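# Seat the cap fully down over the pump bottle

## Task

Place the cap over the pump of the pump bottle and press it all the way down, keeping the bottle upright; at the end neither hand may be in contact with the cap or the bottle.

## Robot and tools

Robot. Two arms, left_arm and right_arm, each ending in a five-finger hand: right_arm has a right hand, left_arm a mirrored left hand. Base poses in the scene frame: left_arm (-0.034, +0.288, +0.046) m, quat_wxyz (+1.000, 0, 0, -0.006); right_arm (+0.032, -0.257, +0.015) m, quat_wxyz (+1.000, 0, 0, -0.014). A two-camera stand is fixed behind the arms. Loose objects may occasionally get nudged by the scene itself.

Frames. The scene frame has its origin at table-top height, halfway between the nominal bases: +z up, +x forward over the table, +y toward left_arm. Image left and right do not match arm names. Hand poses, velocities, targets and wrist-camera poses are reported in each arm's own base frame; fixed cameras and the table use the scene frame. Printed positions can be off by a few centimetres, more at long reach.

Hand point. A point fixed to the palm, 0.15 m out from the wrist mounting face along the fingers and 0.05 m in front of the palm. Its +z runs along straight fingers, +y out of the palm, +x across the palm away from the thumb on the right hand (toward the thumb on the left hand). Straight fingers extend 0.06 to 0.07 m past it along +z, their centre lines 0.06 m behind it along -y. A wrist bracket on the little-finger side reaches 0.10 m across the palm and can strike objects.

The 28-number row (used by execute_actions and move). One flat list covering both arms, every value in [-1, 1], even if one arm is idle. Order: left_arm dx, dy, dz, rx, ry, rz; left hand thumb_turn, thumb_bend, index, middle, ring, little, force_limit, speed; then the same fourteen for right_arm. The six pose values are an offset, not a pose: they shift the hand point away from that arm's current Hand target, along that arm's base axes, with rotation about the Hand target's position. 1.0 equals 0.6 m for dx, dy, dz and 180 degrees for rx, ry, rz, which together form one rotation vector. Zeros for all six re-request the current Hand target. Translation longer than 1.0 in total may be shortened along its direction.

Hand values are absolute targets. thumb_turn: -1 beside the palm, +1 in front of it facing the fingers. thumb_bend, index, middle, ring, little: -1 straight, +1 curled. force_limit: -1 about 0 N to +1 10 N at the fingertip (15 N for the two thumb motors). speed: rises from near zero at -1 to full at +0.48 and stays full up to +1; full speed crosses a finger's range in 0.49 s. Use -0.94 or lower for a soft close. No value means 'unchanged': to keep a hand as it is, resend the eight numbers last actually sent to it; if none sent yet, send hand_measured plus hand_force_limit and hand_speed. A thumb in front of the palm with fingers closed holds objects about 0.035 to 0.065 m thick, or a handle from about 0.025 m.

execute_actions(actions, cameras). actions is a list of up to 15 actions; each action is up to 15 rows, one per 1/30 s step, the last row held to fill 15 steps. Every row in an action counts from the Hand target at that action's start, and each new action starts from the updated Hand target, so repeating an offset keeps moving. Images are returned for an empty actions list or when cameras requests them (names, ["all"], or []).

move(target, speed, blend, blocking, cameras). target is one 28-number row or up to 15 rows; all offsets count from the Hand targets at the call, not from the previous row. speed in m/s, 0.002 to 4.3, default 0.25 (turn rate limited to twice that in rad/s), one value or one per target. blend in metres rounds corners; 0 stops at each target. Paths are straight, last 0.5 to 10 s, and do not avoid obstacles or the other arm. blocking=false returns after about 0.5 s while motion continues. The result adds a move: line such as done, off_target, moving, held or fault plus limits (paced = pose clipped, held = steps withheld).

wait(seconds, 0 to 10) lets time run with last commands held. stop brakes a running move. zoom_image(camera, region [x0, y0, x1, y1], at most 504 by 504 pixels) enlarges part of a camera's latest image. show_instructions shows the reference pages. finished_scene(scene) ends the current scene permanently; the cap must stay seated afterward.

Cameras: cam_head_left, cam_head_right, cam_high, cam_low (896x504), cam_left_wrist, cam_right_wrist (672x504).

Results. end_effector_position (m) and end_effector_quat_wxyz in the base frame; Hand target is the last commanded pose after clipping, the base for the next offsets. hand_measured, hand_stopped_by (moving, target, force, stalled, fault) and hand_load_n (N, positive pushes the finger open) follow the six-motor order. A lost grip shows as load falling near 0. Joint torques include the arm's weight; entries 3 and 4 wrap at ±28 N m.

Behaviour to expect. Arms sag 1 to 3 cm (sometimes 5) below commands without contact; resend the missing distance as an offset. Orientation is clipped to within 40 degrees of the measured one per step. Small turns can shift the hand point noticeably. A blocked arm keeps pushing until commanded back beyond its hand point. Fingers lock after reaching target or force limit; to squeeze harder raise force_limit and send a more closed target.

Avoid: dropping or releasing moving parts, fast impacts, hard pushes on fixed or heavy things, excess finger force, contact or pressing between the two hands, knocking the bottle over, anything leaving the table, paths near an arm's own base, and long stretched or loaded holds (85 °C warns, 100 °C drops the arm).

Each tool is called after "Request:" by a JSON object that holds its "method" and its "body", one argument or row to a line.

Reference images:

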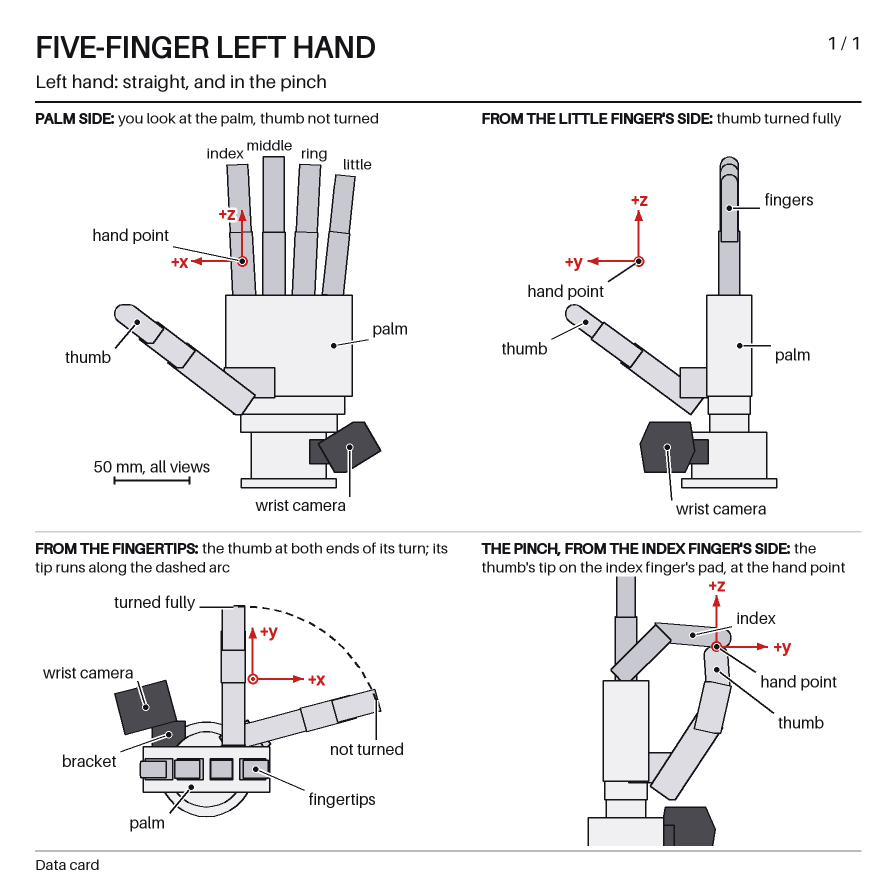

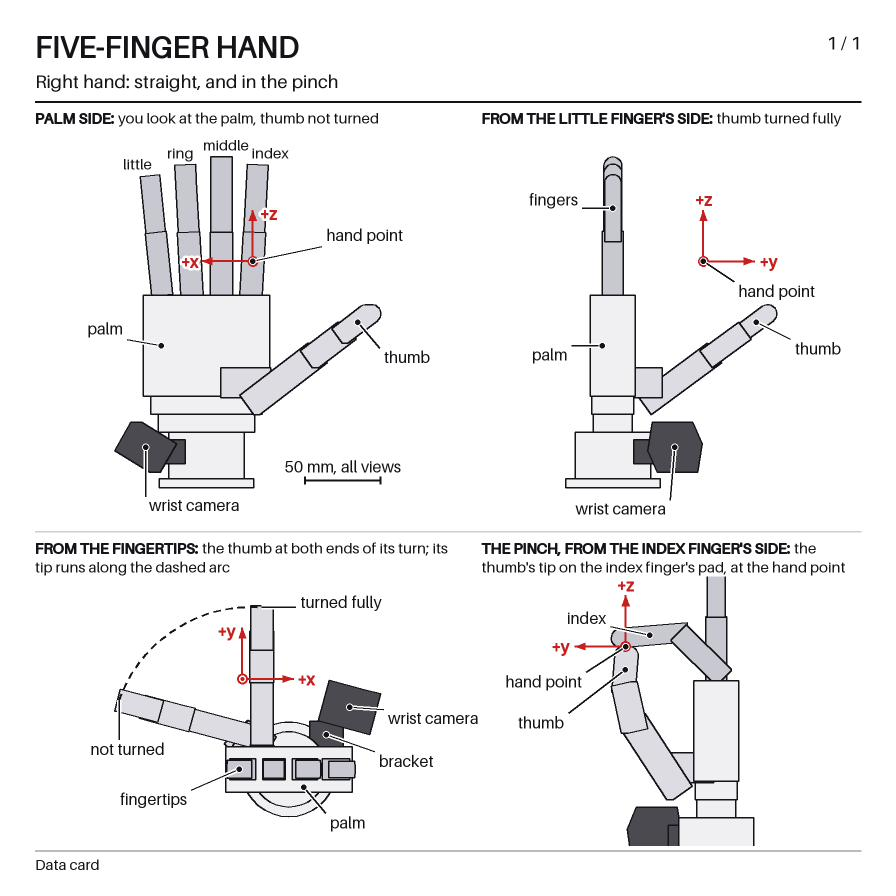

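## Session

Request:
{"method": "execute_actions", "body": {
  "actions": []
}}

Scene clock: 0.00 s.
left_arm: end_effector_position=(+0.6776, -0.4647, +0.3277) hand_measured=(-1.000, -1.000, -1.000, -1.000, -1.000, -1.000) hand_load_n=(+0.0, +0.0, +0.0, +0.5, +0.0, +0.0) hand_stopped_by=(target, target, target, target, target, target) hand_force_limit=0.00 hand_speed=-0.80 end_effector_quat_wxyz=(+0.524, -0.008, +0.793, -0.310) | right_arm: end_effector_position=(+0.2220, -0.2145, +0.1228) hand_measured=(-1.000, -1.000, -1.000, -1.000, -1.000, -1.000) hand_load_n=(+0.0, +0.0, +0.0, +0.0, +0.0, -0.5) hand_stopped_by=(target, target, target, target, target, target) hand_force_limit=0.00 hand_speed=-0.80 end_effector_quat_wxyz=(-0.137, +0.223, +0.950, -0.171)
Joint positions: left_arm=[-0.675 1.877 1.83 -0.216 -0.145 0.988] | right_arm=[-0.696 1.21 0.924 -1.384 0.431 1.358]
Joint velocities: within noise
Joint torques (N m): no reading
Motor temperatures (°C): left_arm=[32 32 33 31 33 32] | right_arm=[34 31 31 36 32 29]
Heat: left arm: hottest elbow 33 °C; right arm: hottest wrist pitch 36 °C.
Hand target: left_arm +0.6799, -0.4665, +0.3569; +0.539, -0.010, +0.778, -0.322 | right_arm +0.2290, -0.2204, +0.1317; -0.126, +0.226, +0.950, -0.176

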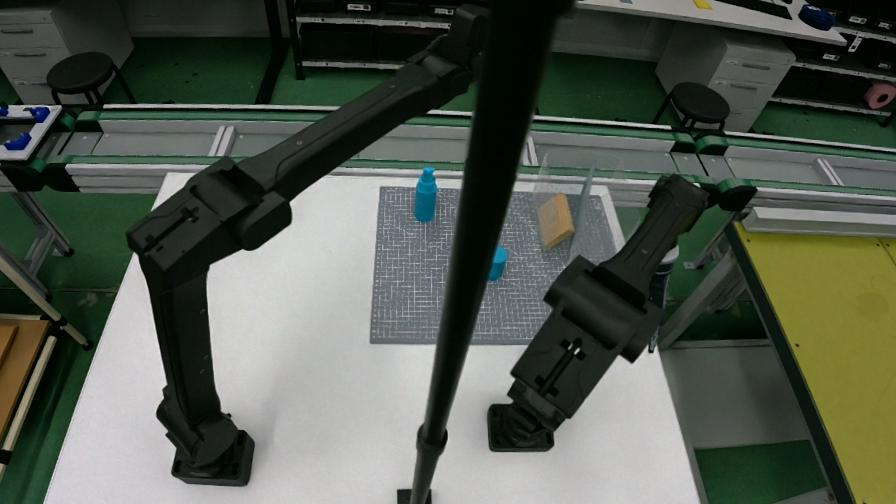

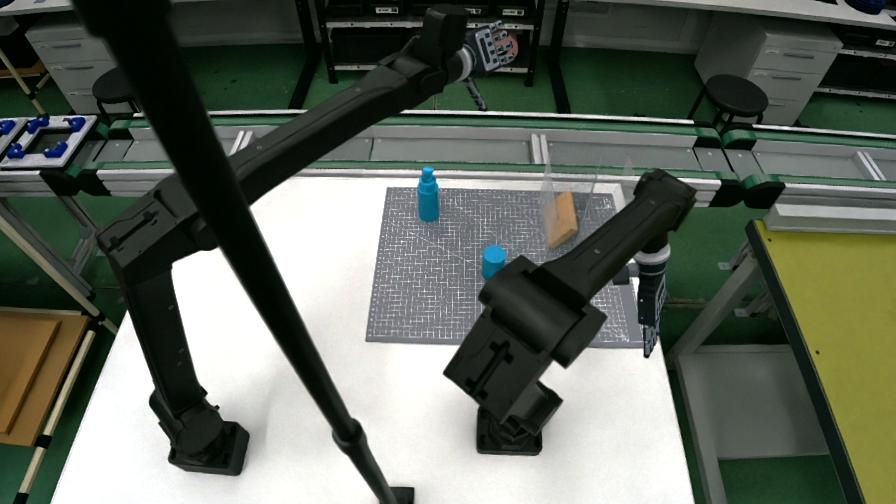

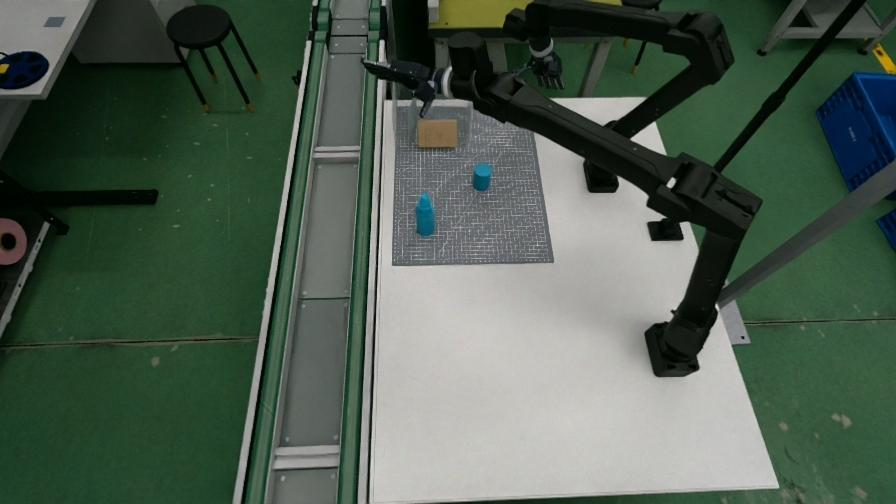

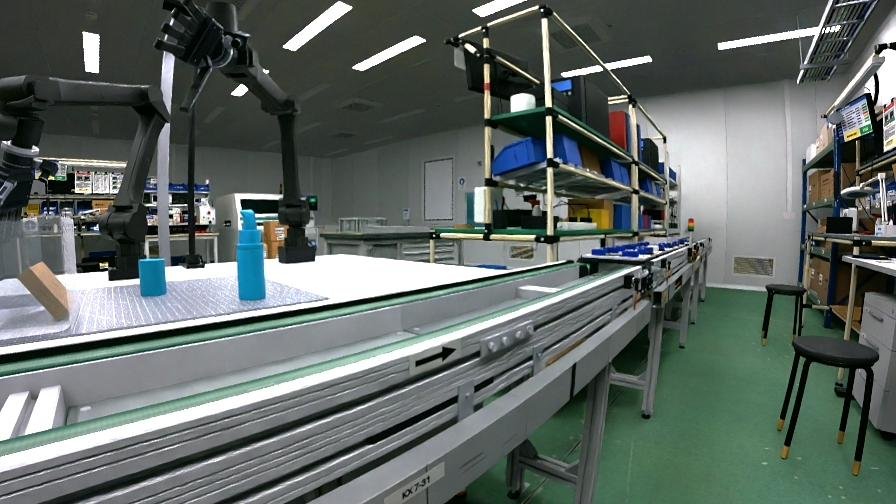

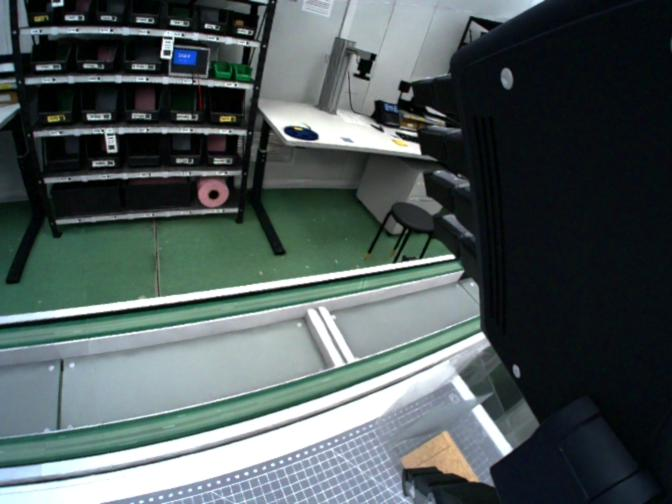

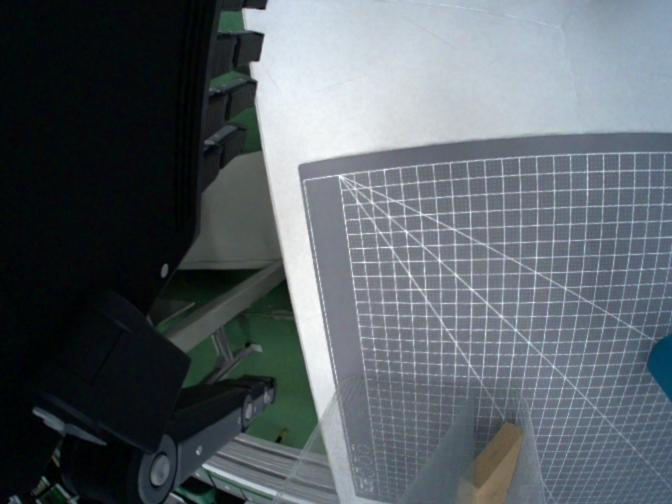

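Request:
{"method": "zoom_image", "body": {
  "camera": "cam_high",
  "region": [380, 90, 580, 280]
}}

Request:
{"method": "zoom_image", "body": {
  "camera": "cam_head_right",
  "region": [360, 150, 660, 360]
}}

Request:
{"method": "zoom_image", "body": {
  "camera": "cam_low",
  "region": [0, 180, 340, 360]
}}

Scaled by 2.520.

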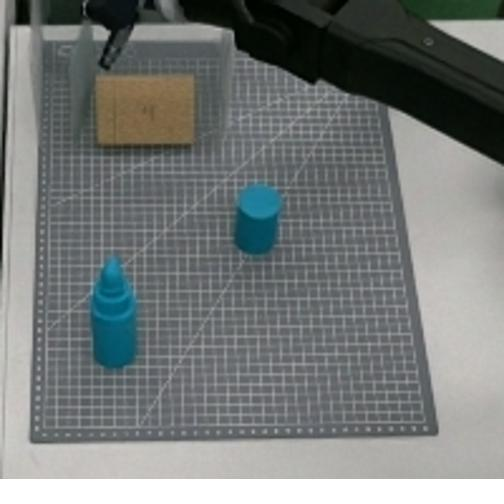

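Scaled by 1.680.

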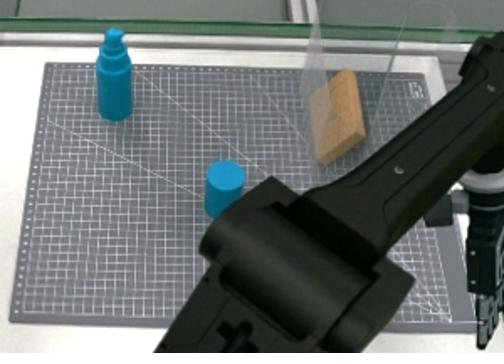

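Scaled by 1.482.

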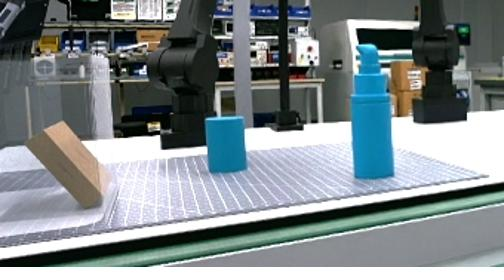

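Request:
{"method": "move", "body": {
  "target": [
    [-0.383,0.911,0.01,0,0,0.248,-1,-1,-1,-1,-1,-1,0,-0.8,0.03,0.1,0.2,-0.045,-0.05,0.22,1,-1,-0.5,-0.5,-1,-1,0,0],
    [-0.383,0.911,0.01,0,0,0.248,-1,-1,-1,-1,-1,-1,0,-0.8,0.235,0.367,0.2,-0.134,-0.150,0.6555,1,-1,-0.5,-0.5,-1,-1,0,0]
  ],
  "blend": [0.03, 0],
  "speed": 0.3,
  "cameras": ["all"]
}}

Scene clock: 76.60 s.
left_arm: end_effector_position=(+0.4550, +0.0760, +0.3629) hand_measured=(-1.000, -1.000, -1.000, -1.000, -1.000, -1.000) hand_load_n=(+0.0, +0.0, +0.0, +0.0, +0.0, +0.0) hand_stopped_by=(target, target, target, target, target, target) hand_force_limit=0.00 hand_speed=-0.80 end_effector_quat_wxyz=(+0.621, -0.305, +0.715, -0.099) | right_arm: end_effector_position=(+0.3644, -0.0013, +0.2510) hand_measured=(+1.000, -1.000, -0.500, -0.500, -1.000, -1.000) hand_load_n=(+0.0, +0.0, +0.0, +0.0, +0.0, -0.5) hand_stopped_by=(target, target, target, target, target, target) hand_force_limit=0.00 hand_speed=0.00 end_effector_quat_wxyz=(-0.308, +0.631, -0.643, +0.306)
Joint positions: left_arm=[-0.001 0.892 0.915 -0.241 -0.242 0.957] | right_arm=[-0.126 0.817 0.848 -0.707 -0.094 -0.063]
Joint torques (N m): left_arm=[2.2 -6.24 10.81 1.16 -0.02 0.25] | right_arm=[-0.73 -2.84 9.25 2.03 -0.12 -0.12]
Motor temperatures (°C): left_arm=[32 36 44 31 32 31] | right_arm=[33 30 40 35 31 29]
Heat: left arm: hottest elbow 44 °C; right arm: hottest elbow 40 °C.
Hand target: left_arm +0.4502, +0.0800, +0.3628; +0.621, -0.304, +0.716, -0.094 | right_arm +0.3701, -0.0002, +0.2518; -0.310, +0.637, -0.634, +0.310
Off the commanded pose: left_arm 0.006 m, 1 deg | right_arm 0.006 m, 1 deg.
move: done

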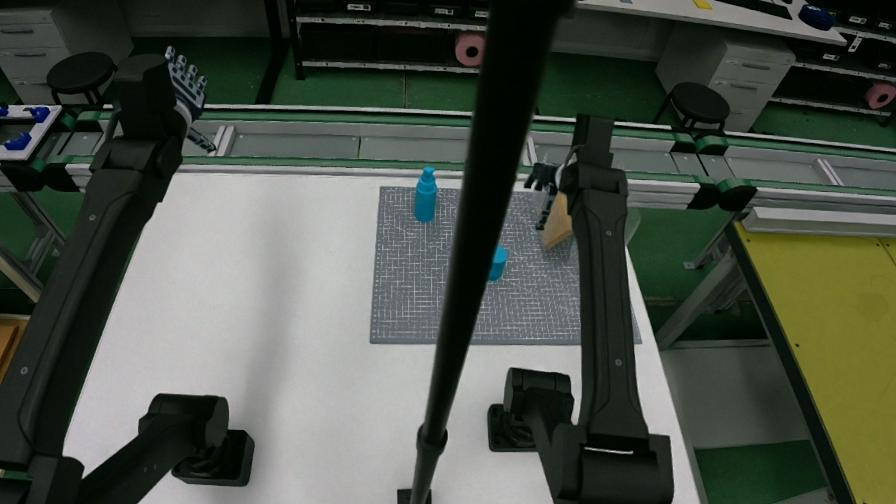

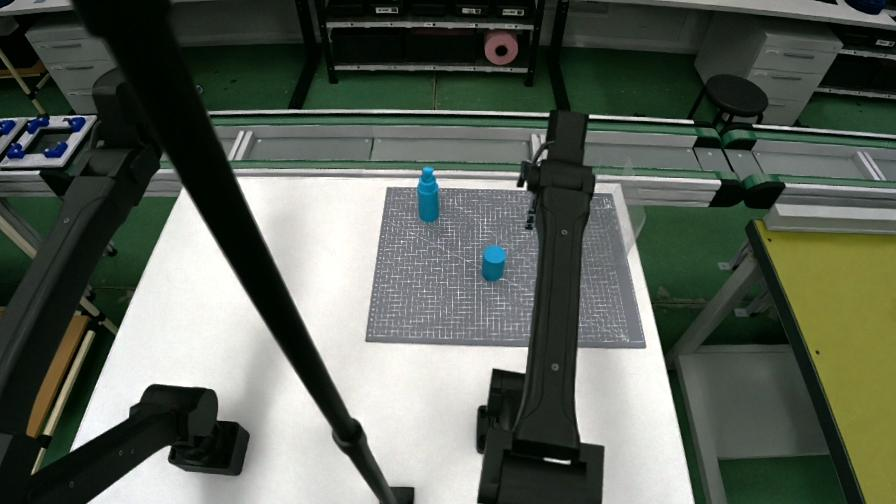

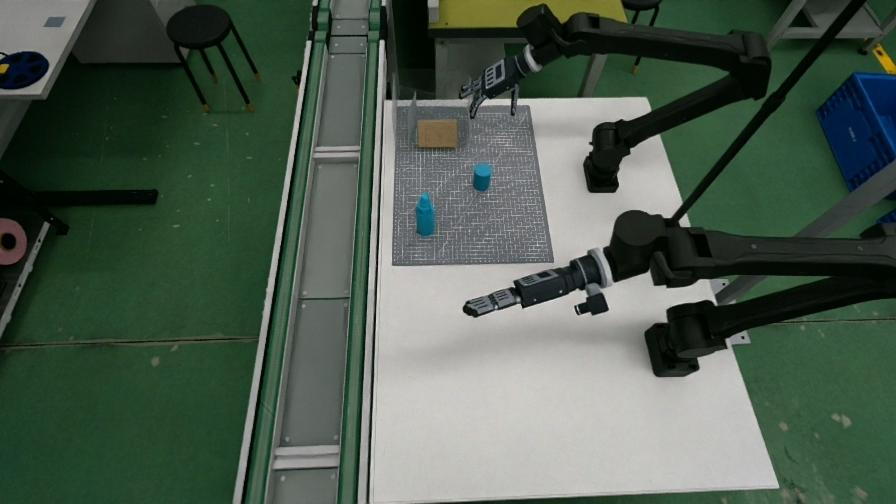

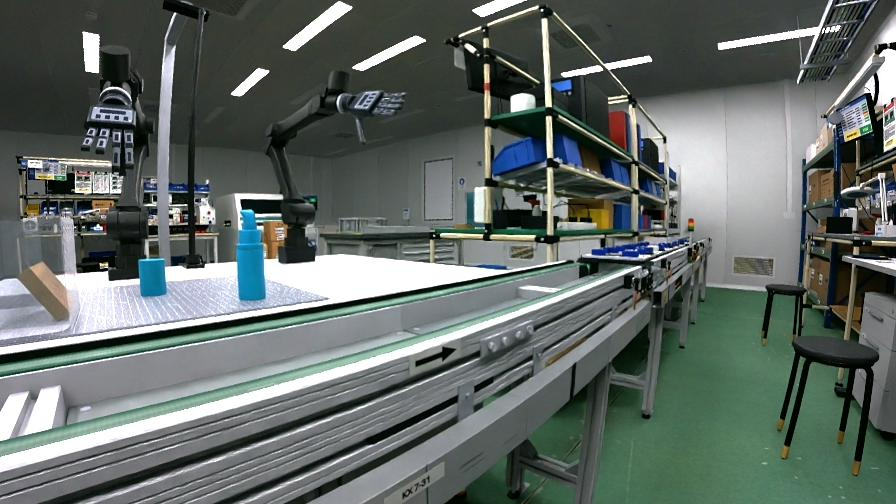

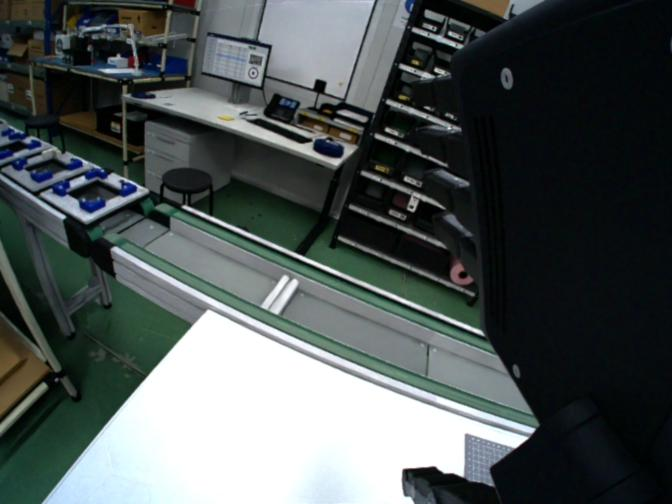

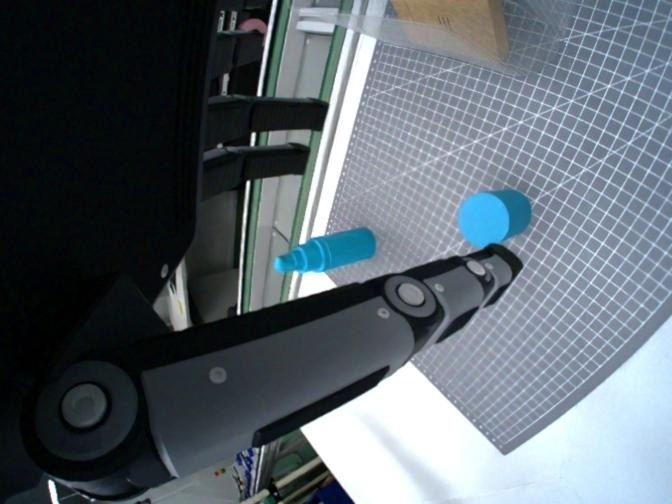

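Request:
{"method": "zoom_image", "body": {
  "camera": "cam_high",
  "region": [380, 40, 580, 240]
}}

Request:
{"method": "zoom_image", "body": {
  "camera": "cam_right_wrist",
  "region": [240, 60, 640, 360]
}}

Scaled by 2.520.

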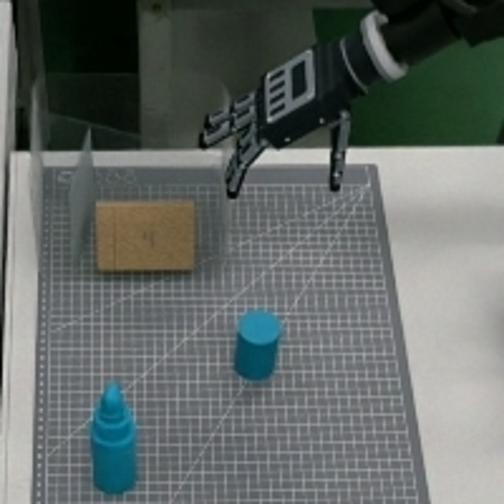

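Scaled by 1.260 from the camera's 672x504 image, which has a finer 960x720 frame.

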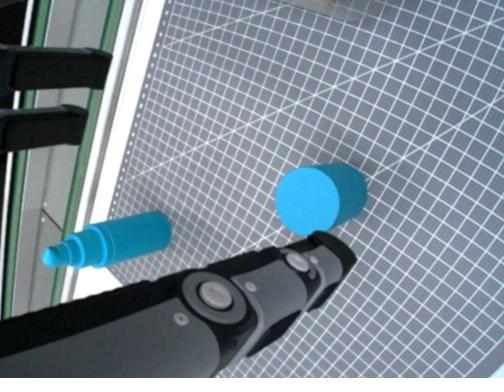

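Request:
{"method": "move", "body": {
  "target": [0,0,0,0,0,0,-1,-1,-1,-1,-1,-1,0,-0.8,0.05,0.05,-0.2,0,0,0,1,-1,-0.5,-0.5,-1,-1,0,0],
  "cameras": ["cam_head_left","cam_head_right","cam_high","cam_low","cam_right_wrist"]
}}

Request:
{"method": "zoom_image", "body": {
  "camera": "cam_high",
  "region": [380, 80, 580, 280]
}}

Request:
{"method": "zoom_image", "body": {
  "camera": "cam_right_wrist",
  "region": [240, 60, 640, 360]
}}

Request:
{"method": "zoom_image", "body": {
  "camera": "cam_low",
  "region": [0, 100, 340, 340]
}}

Scene clock: 95.50 s.
left_arm: end_effector_position=(+0.4550, +0.0760, +0.3629) hand_measured=(-1.000, -1.000, -1.000, -1.000, -1.000, -1.000) hand_load_n=(+0.0, +0.0, +0.0, +0.0, +0.0, +0.0) hand_stopped_by=(target, target, target, target, target, target) hand_force_limit=0.00 hand_speed=-0.80 end_effector_quat_wxyz=(+0.621, -0.305, +0.715, -0.099) | right_arm: end_effector_position=(+0.3933, +0.0264, +0.1299) hand_measured=(+1.000, -1.000, -0.500, -0.500, -1.000, -1.000) hand_load_n=(+0.0, +0.0, +0.0, +0.0, +0.0, +0.0) hand_stopped_by=(target, target, target, target, target, target) hand_force_limit=0.00 hand_speed=0.00 end_effector_quat_wxyz=(-0.304, +0.641, -0.634, +0.309)
Joint positions: left_arm=[-0.001 0.892 0.915 -0.241 -0.242 0.957] | right_arm=[-0.011 0.973 0.606 -0.306 -0.006 -0.018]
Joint torques (N m): left_arm=[2.26 -6.3 10.77 1.17 -0.02 0.25] | right_arm=[-0.67 -4.07 9.03 1.99 0.07 0.2]
Heat: left arm: hottest elbow 43 °C; right arm: hottest elbow 39 °C.
Hand target: left_arm +0.4502, +0.0800, +0.3628; +0.621, -0.304, +0.716, -0.094 | right_arm +0.4000, +0.0298, +0.1317; -0.310, +0.637, -0.634, +0.310
Off the commanded pose: left_arm 0.006 m, 1 deg | right_arm 0.008 m, 1 deg.
move: done
Images, in order (width x height): cam_head_left 896x504, cam_head_right 896x504, cam_high 896x504, cam_low 896x504, cam_right_wrist 672x504.

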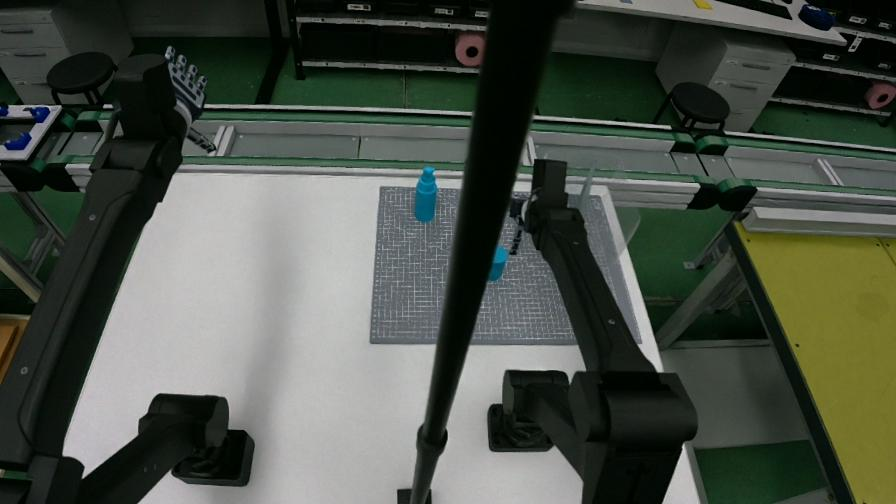

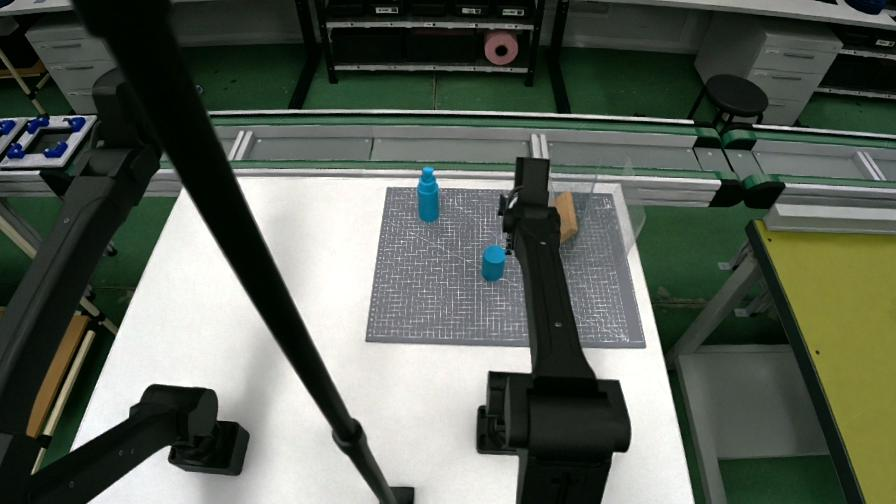

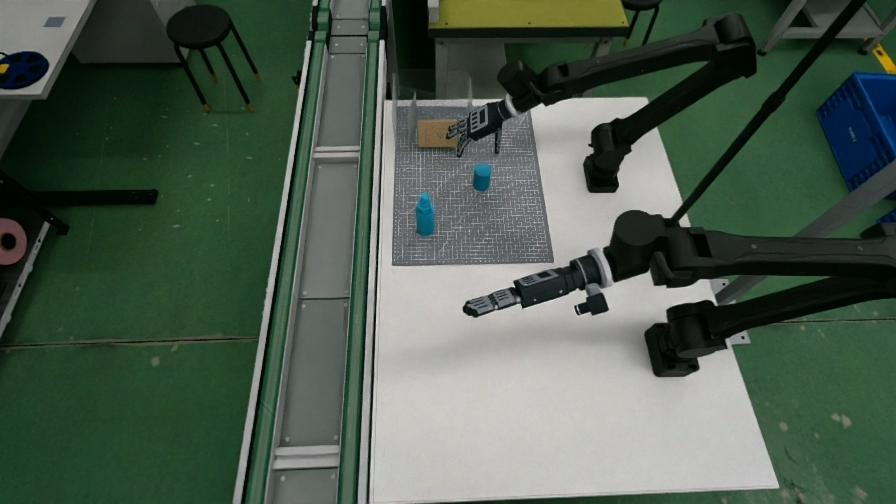

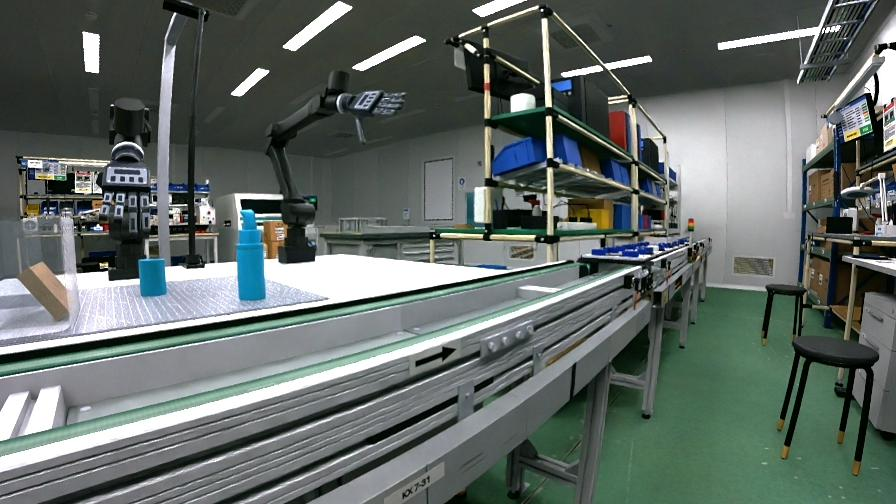

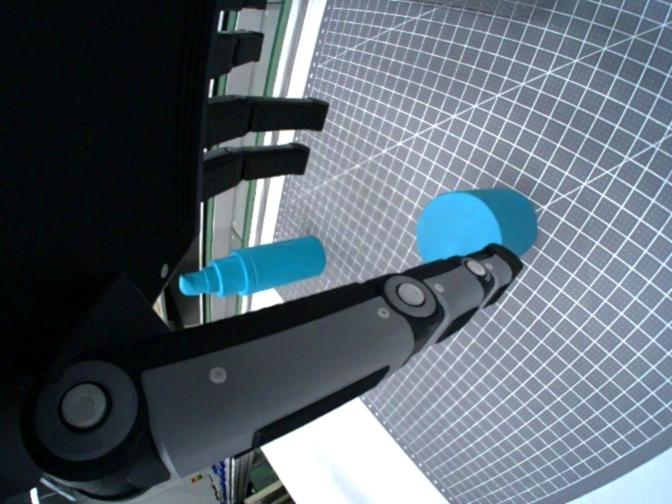

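Scaled by 2.520.

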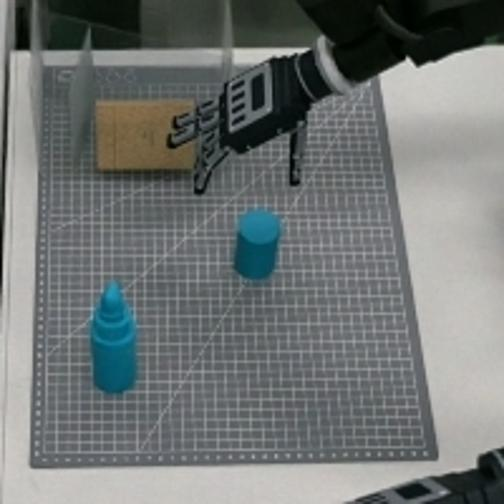

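Scaled by 1.260 from the camera's 672x504 image, which has a finer 960x720 frame.

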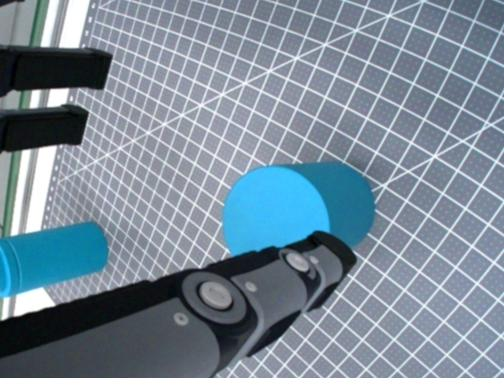

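Scaled by 1.482.

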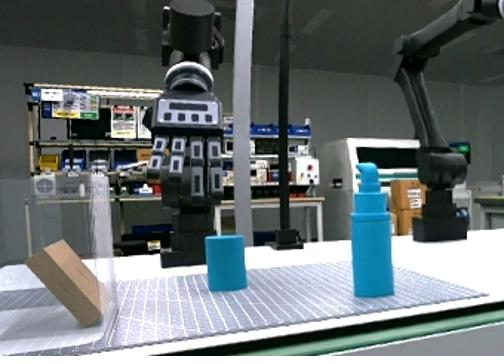

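Request:
{"method": "move", "body": {
  "target": [0,0,0,0,0,0,-1,-1,-1,-1,-1,-1,0,-0.8,-0.0117,0.02,-0.058,0,0,0,1,-1,-0.5,-0.5,-1,-1,0,0],
  "speed": 0.15,
  "cameras": ["cam_head_right","cam_high","cam_low","cam_right_wrist"]
}}

Request:
{"method": "zoom_image", "body": {
  "camera": "cam_high",
  "region": [420, 120, 540, 240]
}}

Request:
{"method": "zoom_image", "body": {
  "camera": "cam_right_wrist",
  "region": [240, 60, 640, 360]
}}

Request:
{"method": "zoom_image", "body": {
  "camera": "cam_low",
  "region": [80, 180, 280, 320]
}}

Scene clock: 112.37 s.
left_arm: end_effector_position=(+0.4550, +0.0760, +0.3629) hand_measured=(-1.000, -1.000, -1.000, -1.000, -1.000, -1.000) hand_load_n=(+0.0, +0.0, +0.0, +0.0, +0.0, +0.0) hand_stopped_by=(target, target, target, target, target, target) hand_force_limit=0.00 hand_speed=-0.80 end_effector_quat_wxyz=(+0.621, -0.305, +0.715, -0.099) | right_arm: end_effector_position=(+0.3878, +0.0383, +0.0963) hand_measured=(+1.000, -1.000, -0.500, -0.500, -1.000, -1.000) hand_load_n=(+0.0, +0.0, +0.0, +0.0, +0.0, +0.0) hand_stopped_by=(target, target, target, target, target, target) hand_force_limit=0.00 hand_speed=0.00 end_effector_quat_wxyz=(-0.305, +0.640, -0.633, +0.310)
Joint positions: left_arm=[-0.001 0.892 0.915 -0.241 -0.242 0.957] | right_arm=[0.033 1.006 0.527 -0.193 0.028 0.008]
Joint torques (N m): left_arm=[2.32 -6.18 10.77 1.1 -0.03 0.25] | right_arm=[-0.5 -4.19 8.47 1.98 0.1 0.2]
Heat: left arm: hottest elbow 42 °C; right arm: hottest elbow 39 °C.
Hand target: left_arm +0.4502, +0.0800, +0.3628; +0.621, -0.304, +0.716, -0.094 | right_arm +0.3929, +0.0420, +0.0969; -0.310, +0.637, -0.634, +0.310
Off the commanded pose: left_arm 0.006 m, 1 deg | right_arm 0.006 m, 1 deg.
move: done
Images, in order (width x height): cam_head_right 896x504, cam_high 896x504, cam_low 896x504, cam_right_wrist 672x504.

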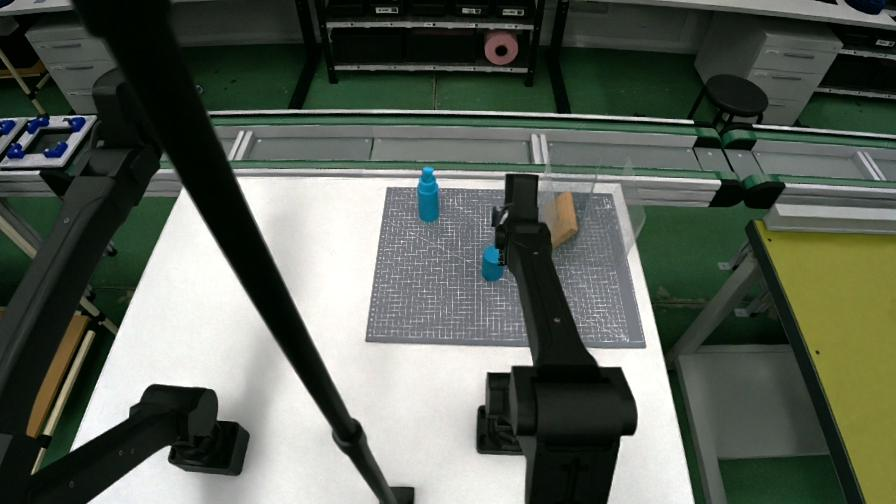

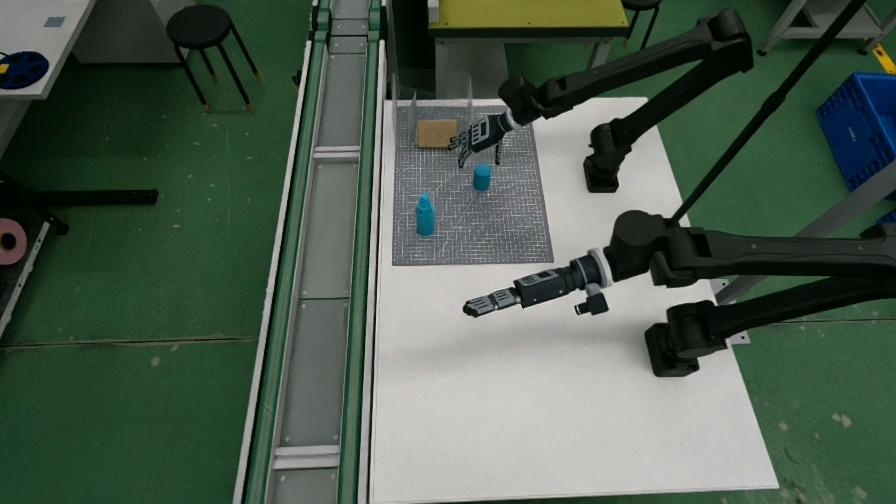

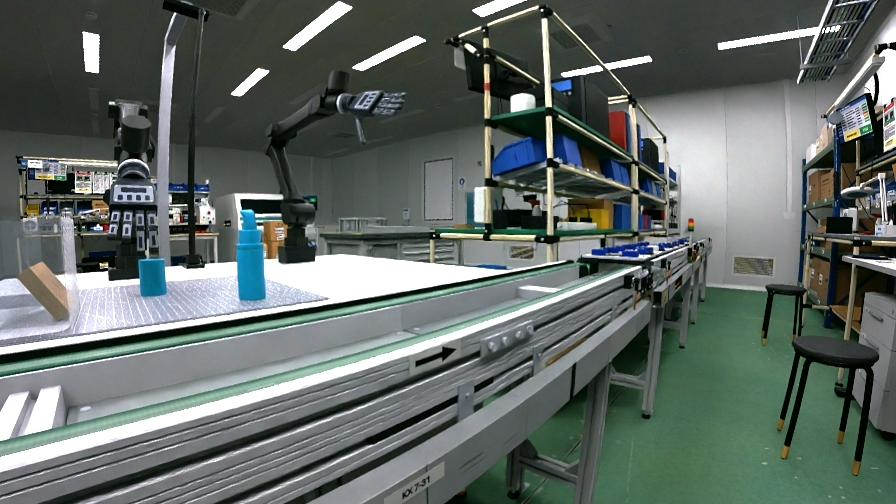

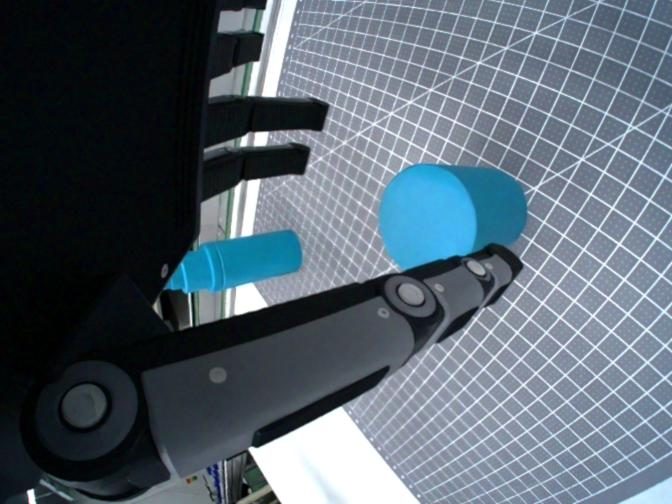

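Scaled by 4.200.

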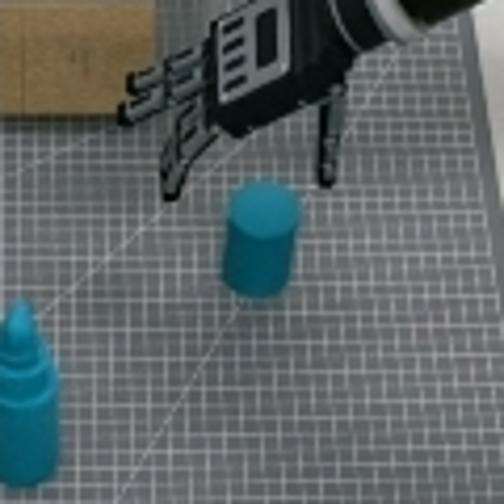

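Scaled by 1.260 from the camera's 672x504 image, which has a finer 960x720 frame.

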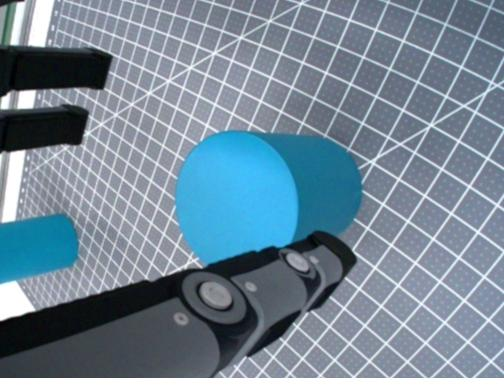

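Scaled by 2.520.

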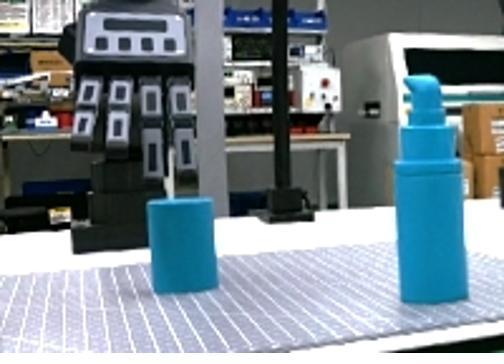

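Request:
{"method": "move", "body": {
  "target": [
    [0,0,0,0,0,0,-1,-1,-1,-1,-1,-1,0,-0.8,0.0033,0.0167,0,0,0,0,1,-1,-0.5,-0.5,-1,-1,0,0],
    [0,0,0,0,0,0,-1,-1,-1,-1,-1,-1,0,-0.8,0.0033,0.0167,-0.05,0,0,0,1,-1,-0.5,-0.5,-1,-1,0,0]
  ],
  "speed": 0.1,
  "cameras": ["cam_head_right","cam_high","cam_low","cam_right_wrist"]
}}

Request:
{"method": "zoom_image", "body": {
  "camera": "cam_high",
  "region": [420, 120, 540, 240]
}}

Request:
{"method": "zoom_image", "body": {
  "camera": "cam_low",
  "region": [80, 180, 280, 320]
}}

Scene clock: 124.37 s.
left_arm: end_effector_position=(+0.4550, +0.0760, +0.3629) hand_measured=(-1.000, -1.000, -1.000, -1.000, -1.000, -1.000) hand_load_n=(+0.0, +0.0, +0.0, +0.0, +0.0, +0.0) hand_stopped_by=(target, target, target, target, target, target) hand_force_limit=0.00 hand_speed=-0.80 end_effector_quat_wxyz=(+0.621, -0.305, +0.715, -0.099) | right_arm: end_effector_position=(+0.3897, +0.0482, +0.0660) hand_measured=(+1.000, -1.000, -0.500, -0.500, -1.000, -1.000) hand_load_n=(+0.0, +0.0, +0.0, +0.0, +0.0, +0.0) hand_stopped_by=(target, target, target, target, target, target) hand_force_limit=0.00 hand_speed=0.00 end_effector_quat_wxyz=(-0.305, +0.640, -0.634, +0.309)
Joint positions: left_arm=[-0.001 0.892 0.915 -0.241 -0.242 0.957] | right_arm=[0.068 1.079 0.479 -0.074 0.055 0.031]
Joint torques (N m): left_arm=[2.37 -6.36 10.8 1.11 -0.03 0.26] | right_arm=[-0.32 -4.6 8.01 1.88 0.11 0.17]
Heat: left arm: hottest elbow 42 °C; right arm: hottest elbow 39 °C.
Hand target: left_arm +0.4502, +0.0800, +0.3628; +0.621, -0.304, +0.716, -0.094 | right_arm +0.3949, +0.0520, +0.0669; -0.310, +0.637, -0.634, +0.310
Off the commanded pose: left_arm 0.006 m, 1 deg | right_arm 0.007 m, 1 deg.
move: done
Images, in order (width x height): cam_head_right 896x504, cam_high 896x504, cam_low 896x504, cam_right_wrist 672x504.

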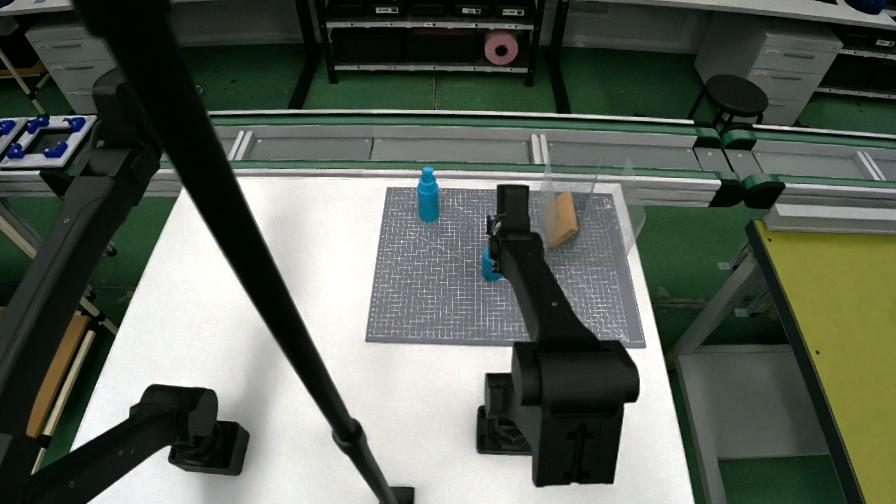

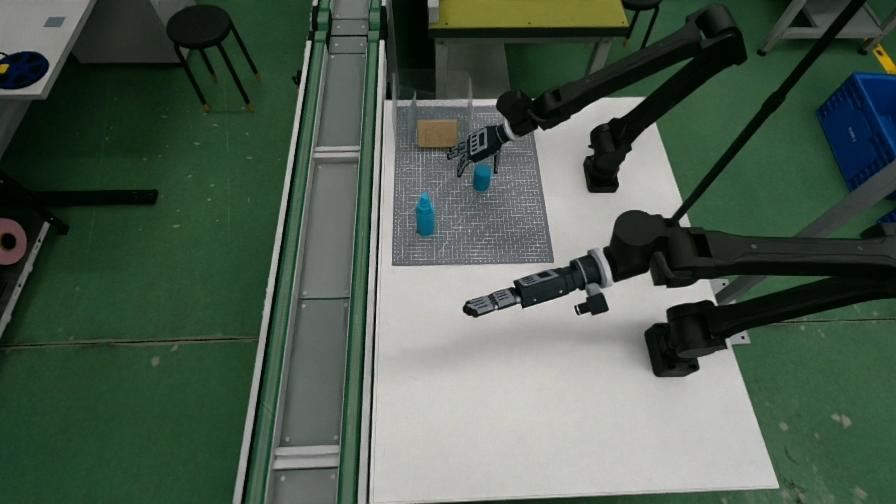

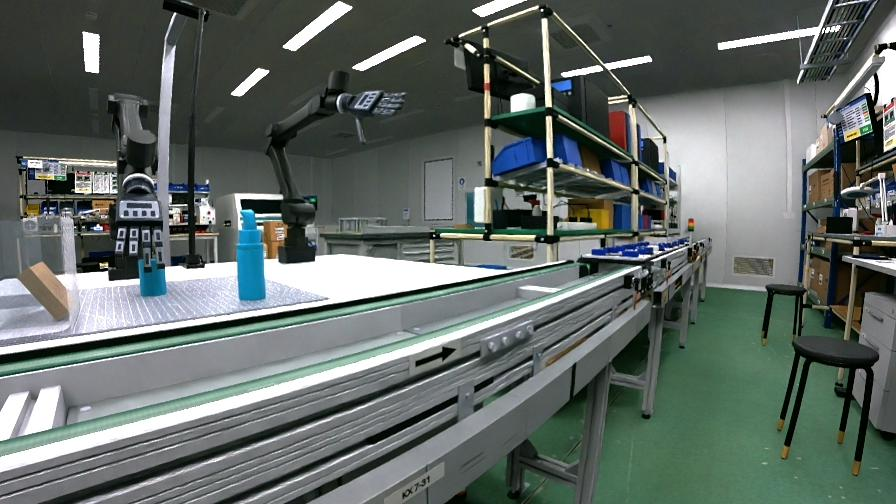

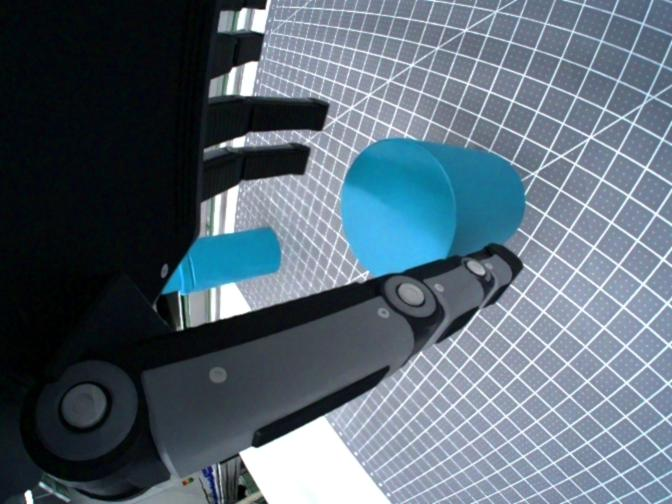

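Scaled by 4.200.

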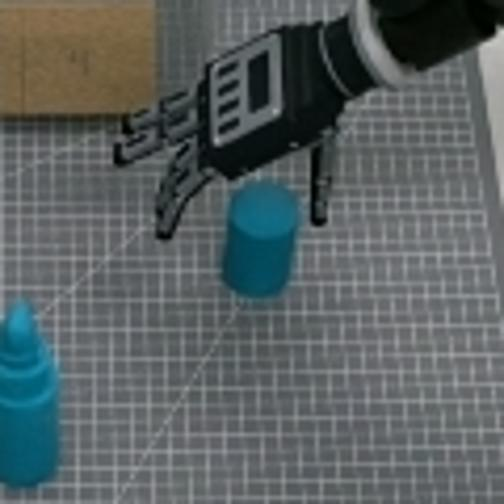

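Scaled by 2.520.

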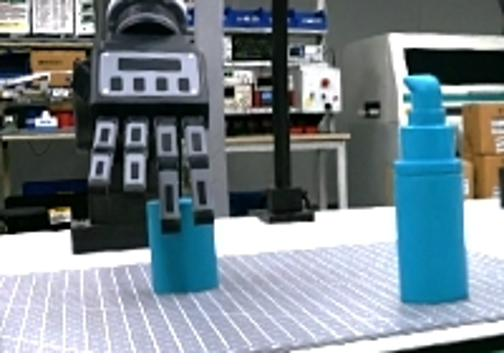

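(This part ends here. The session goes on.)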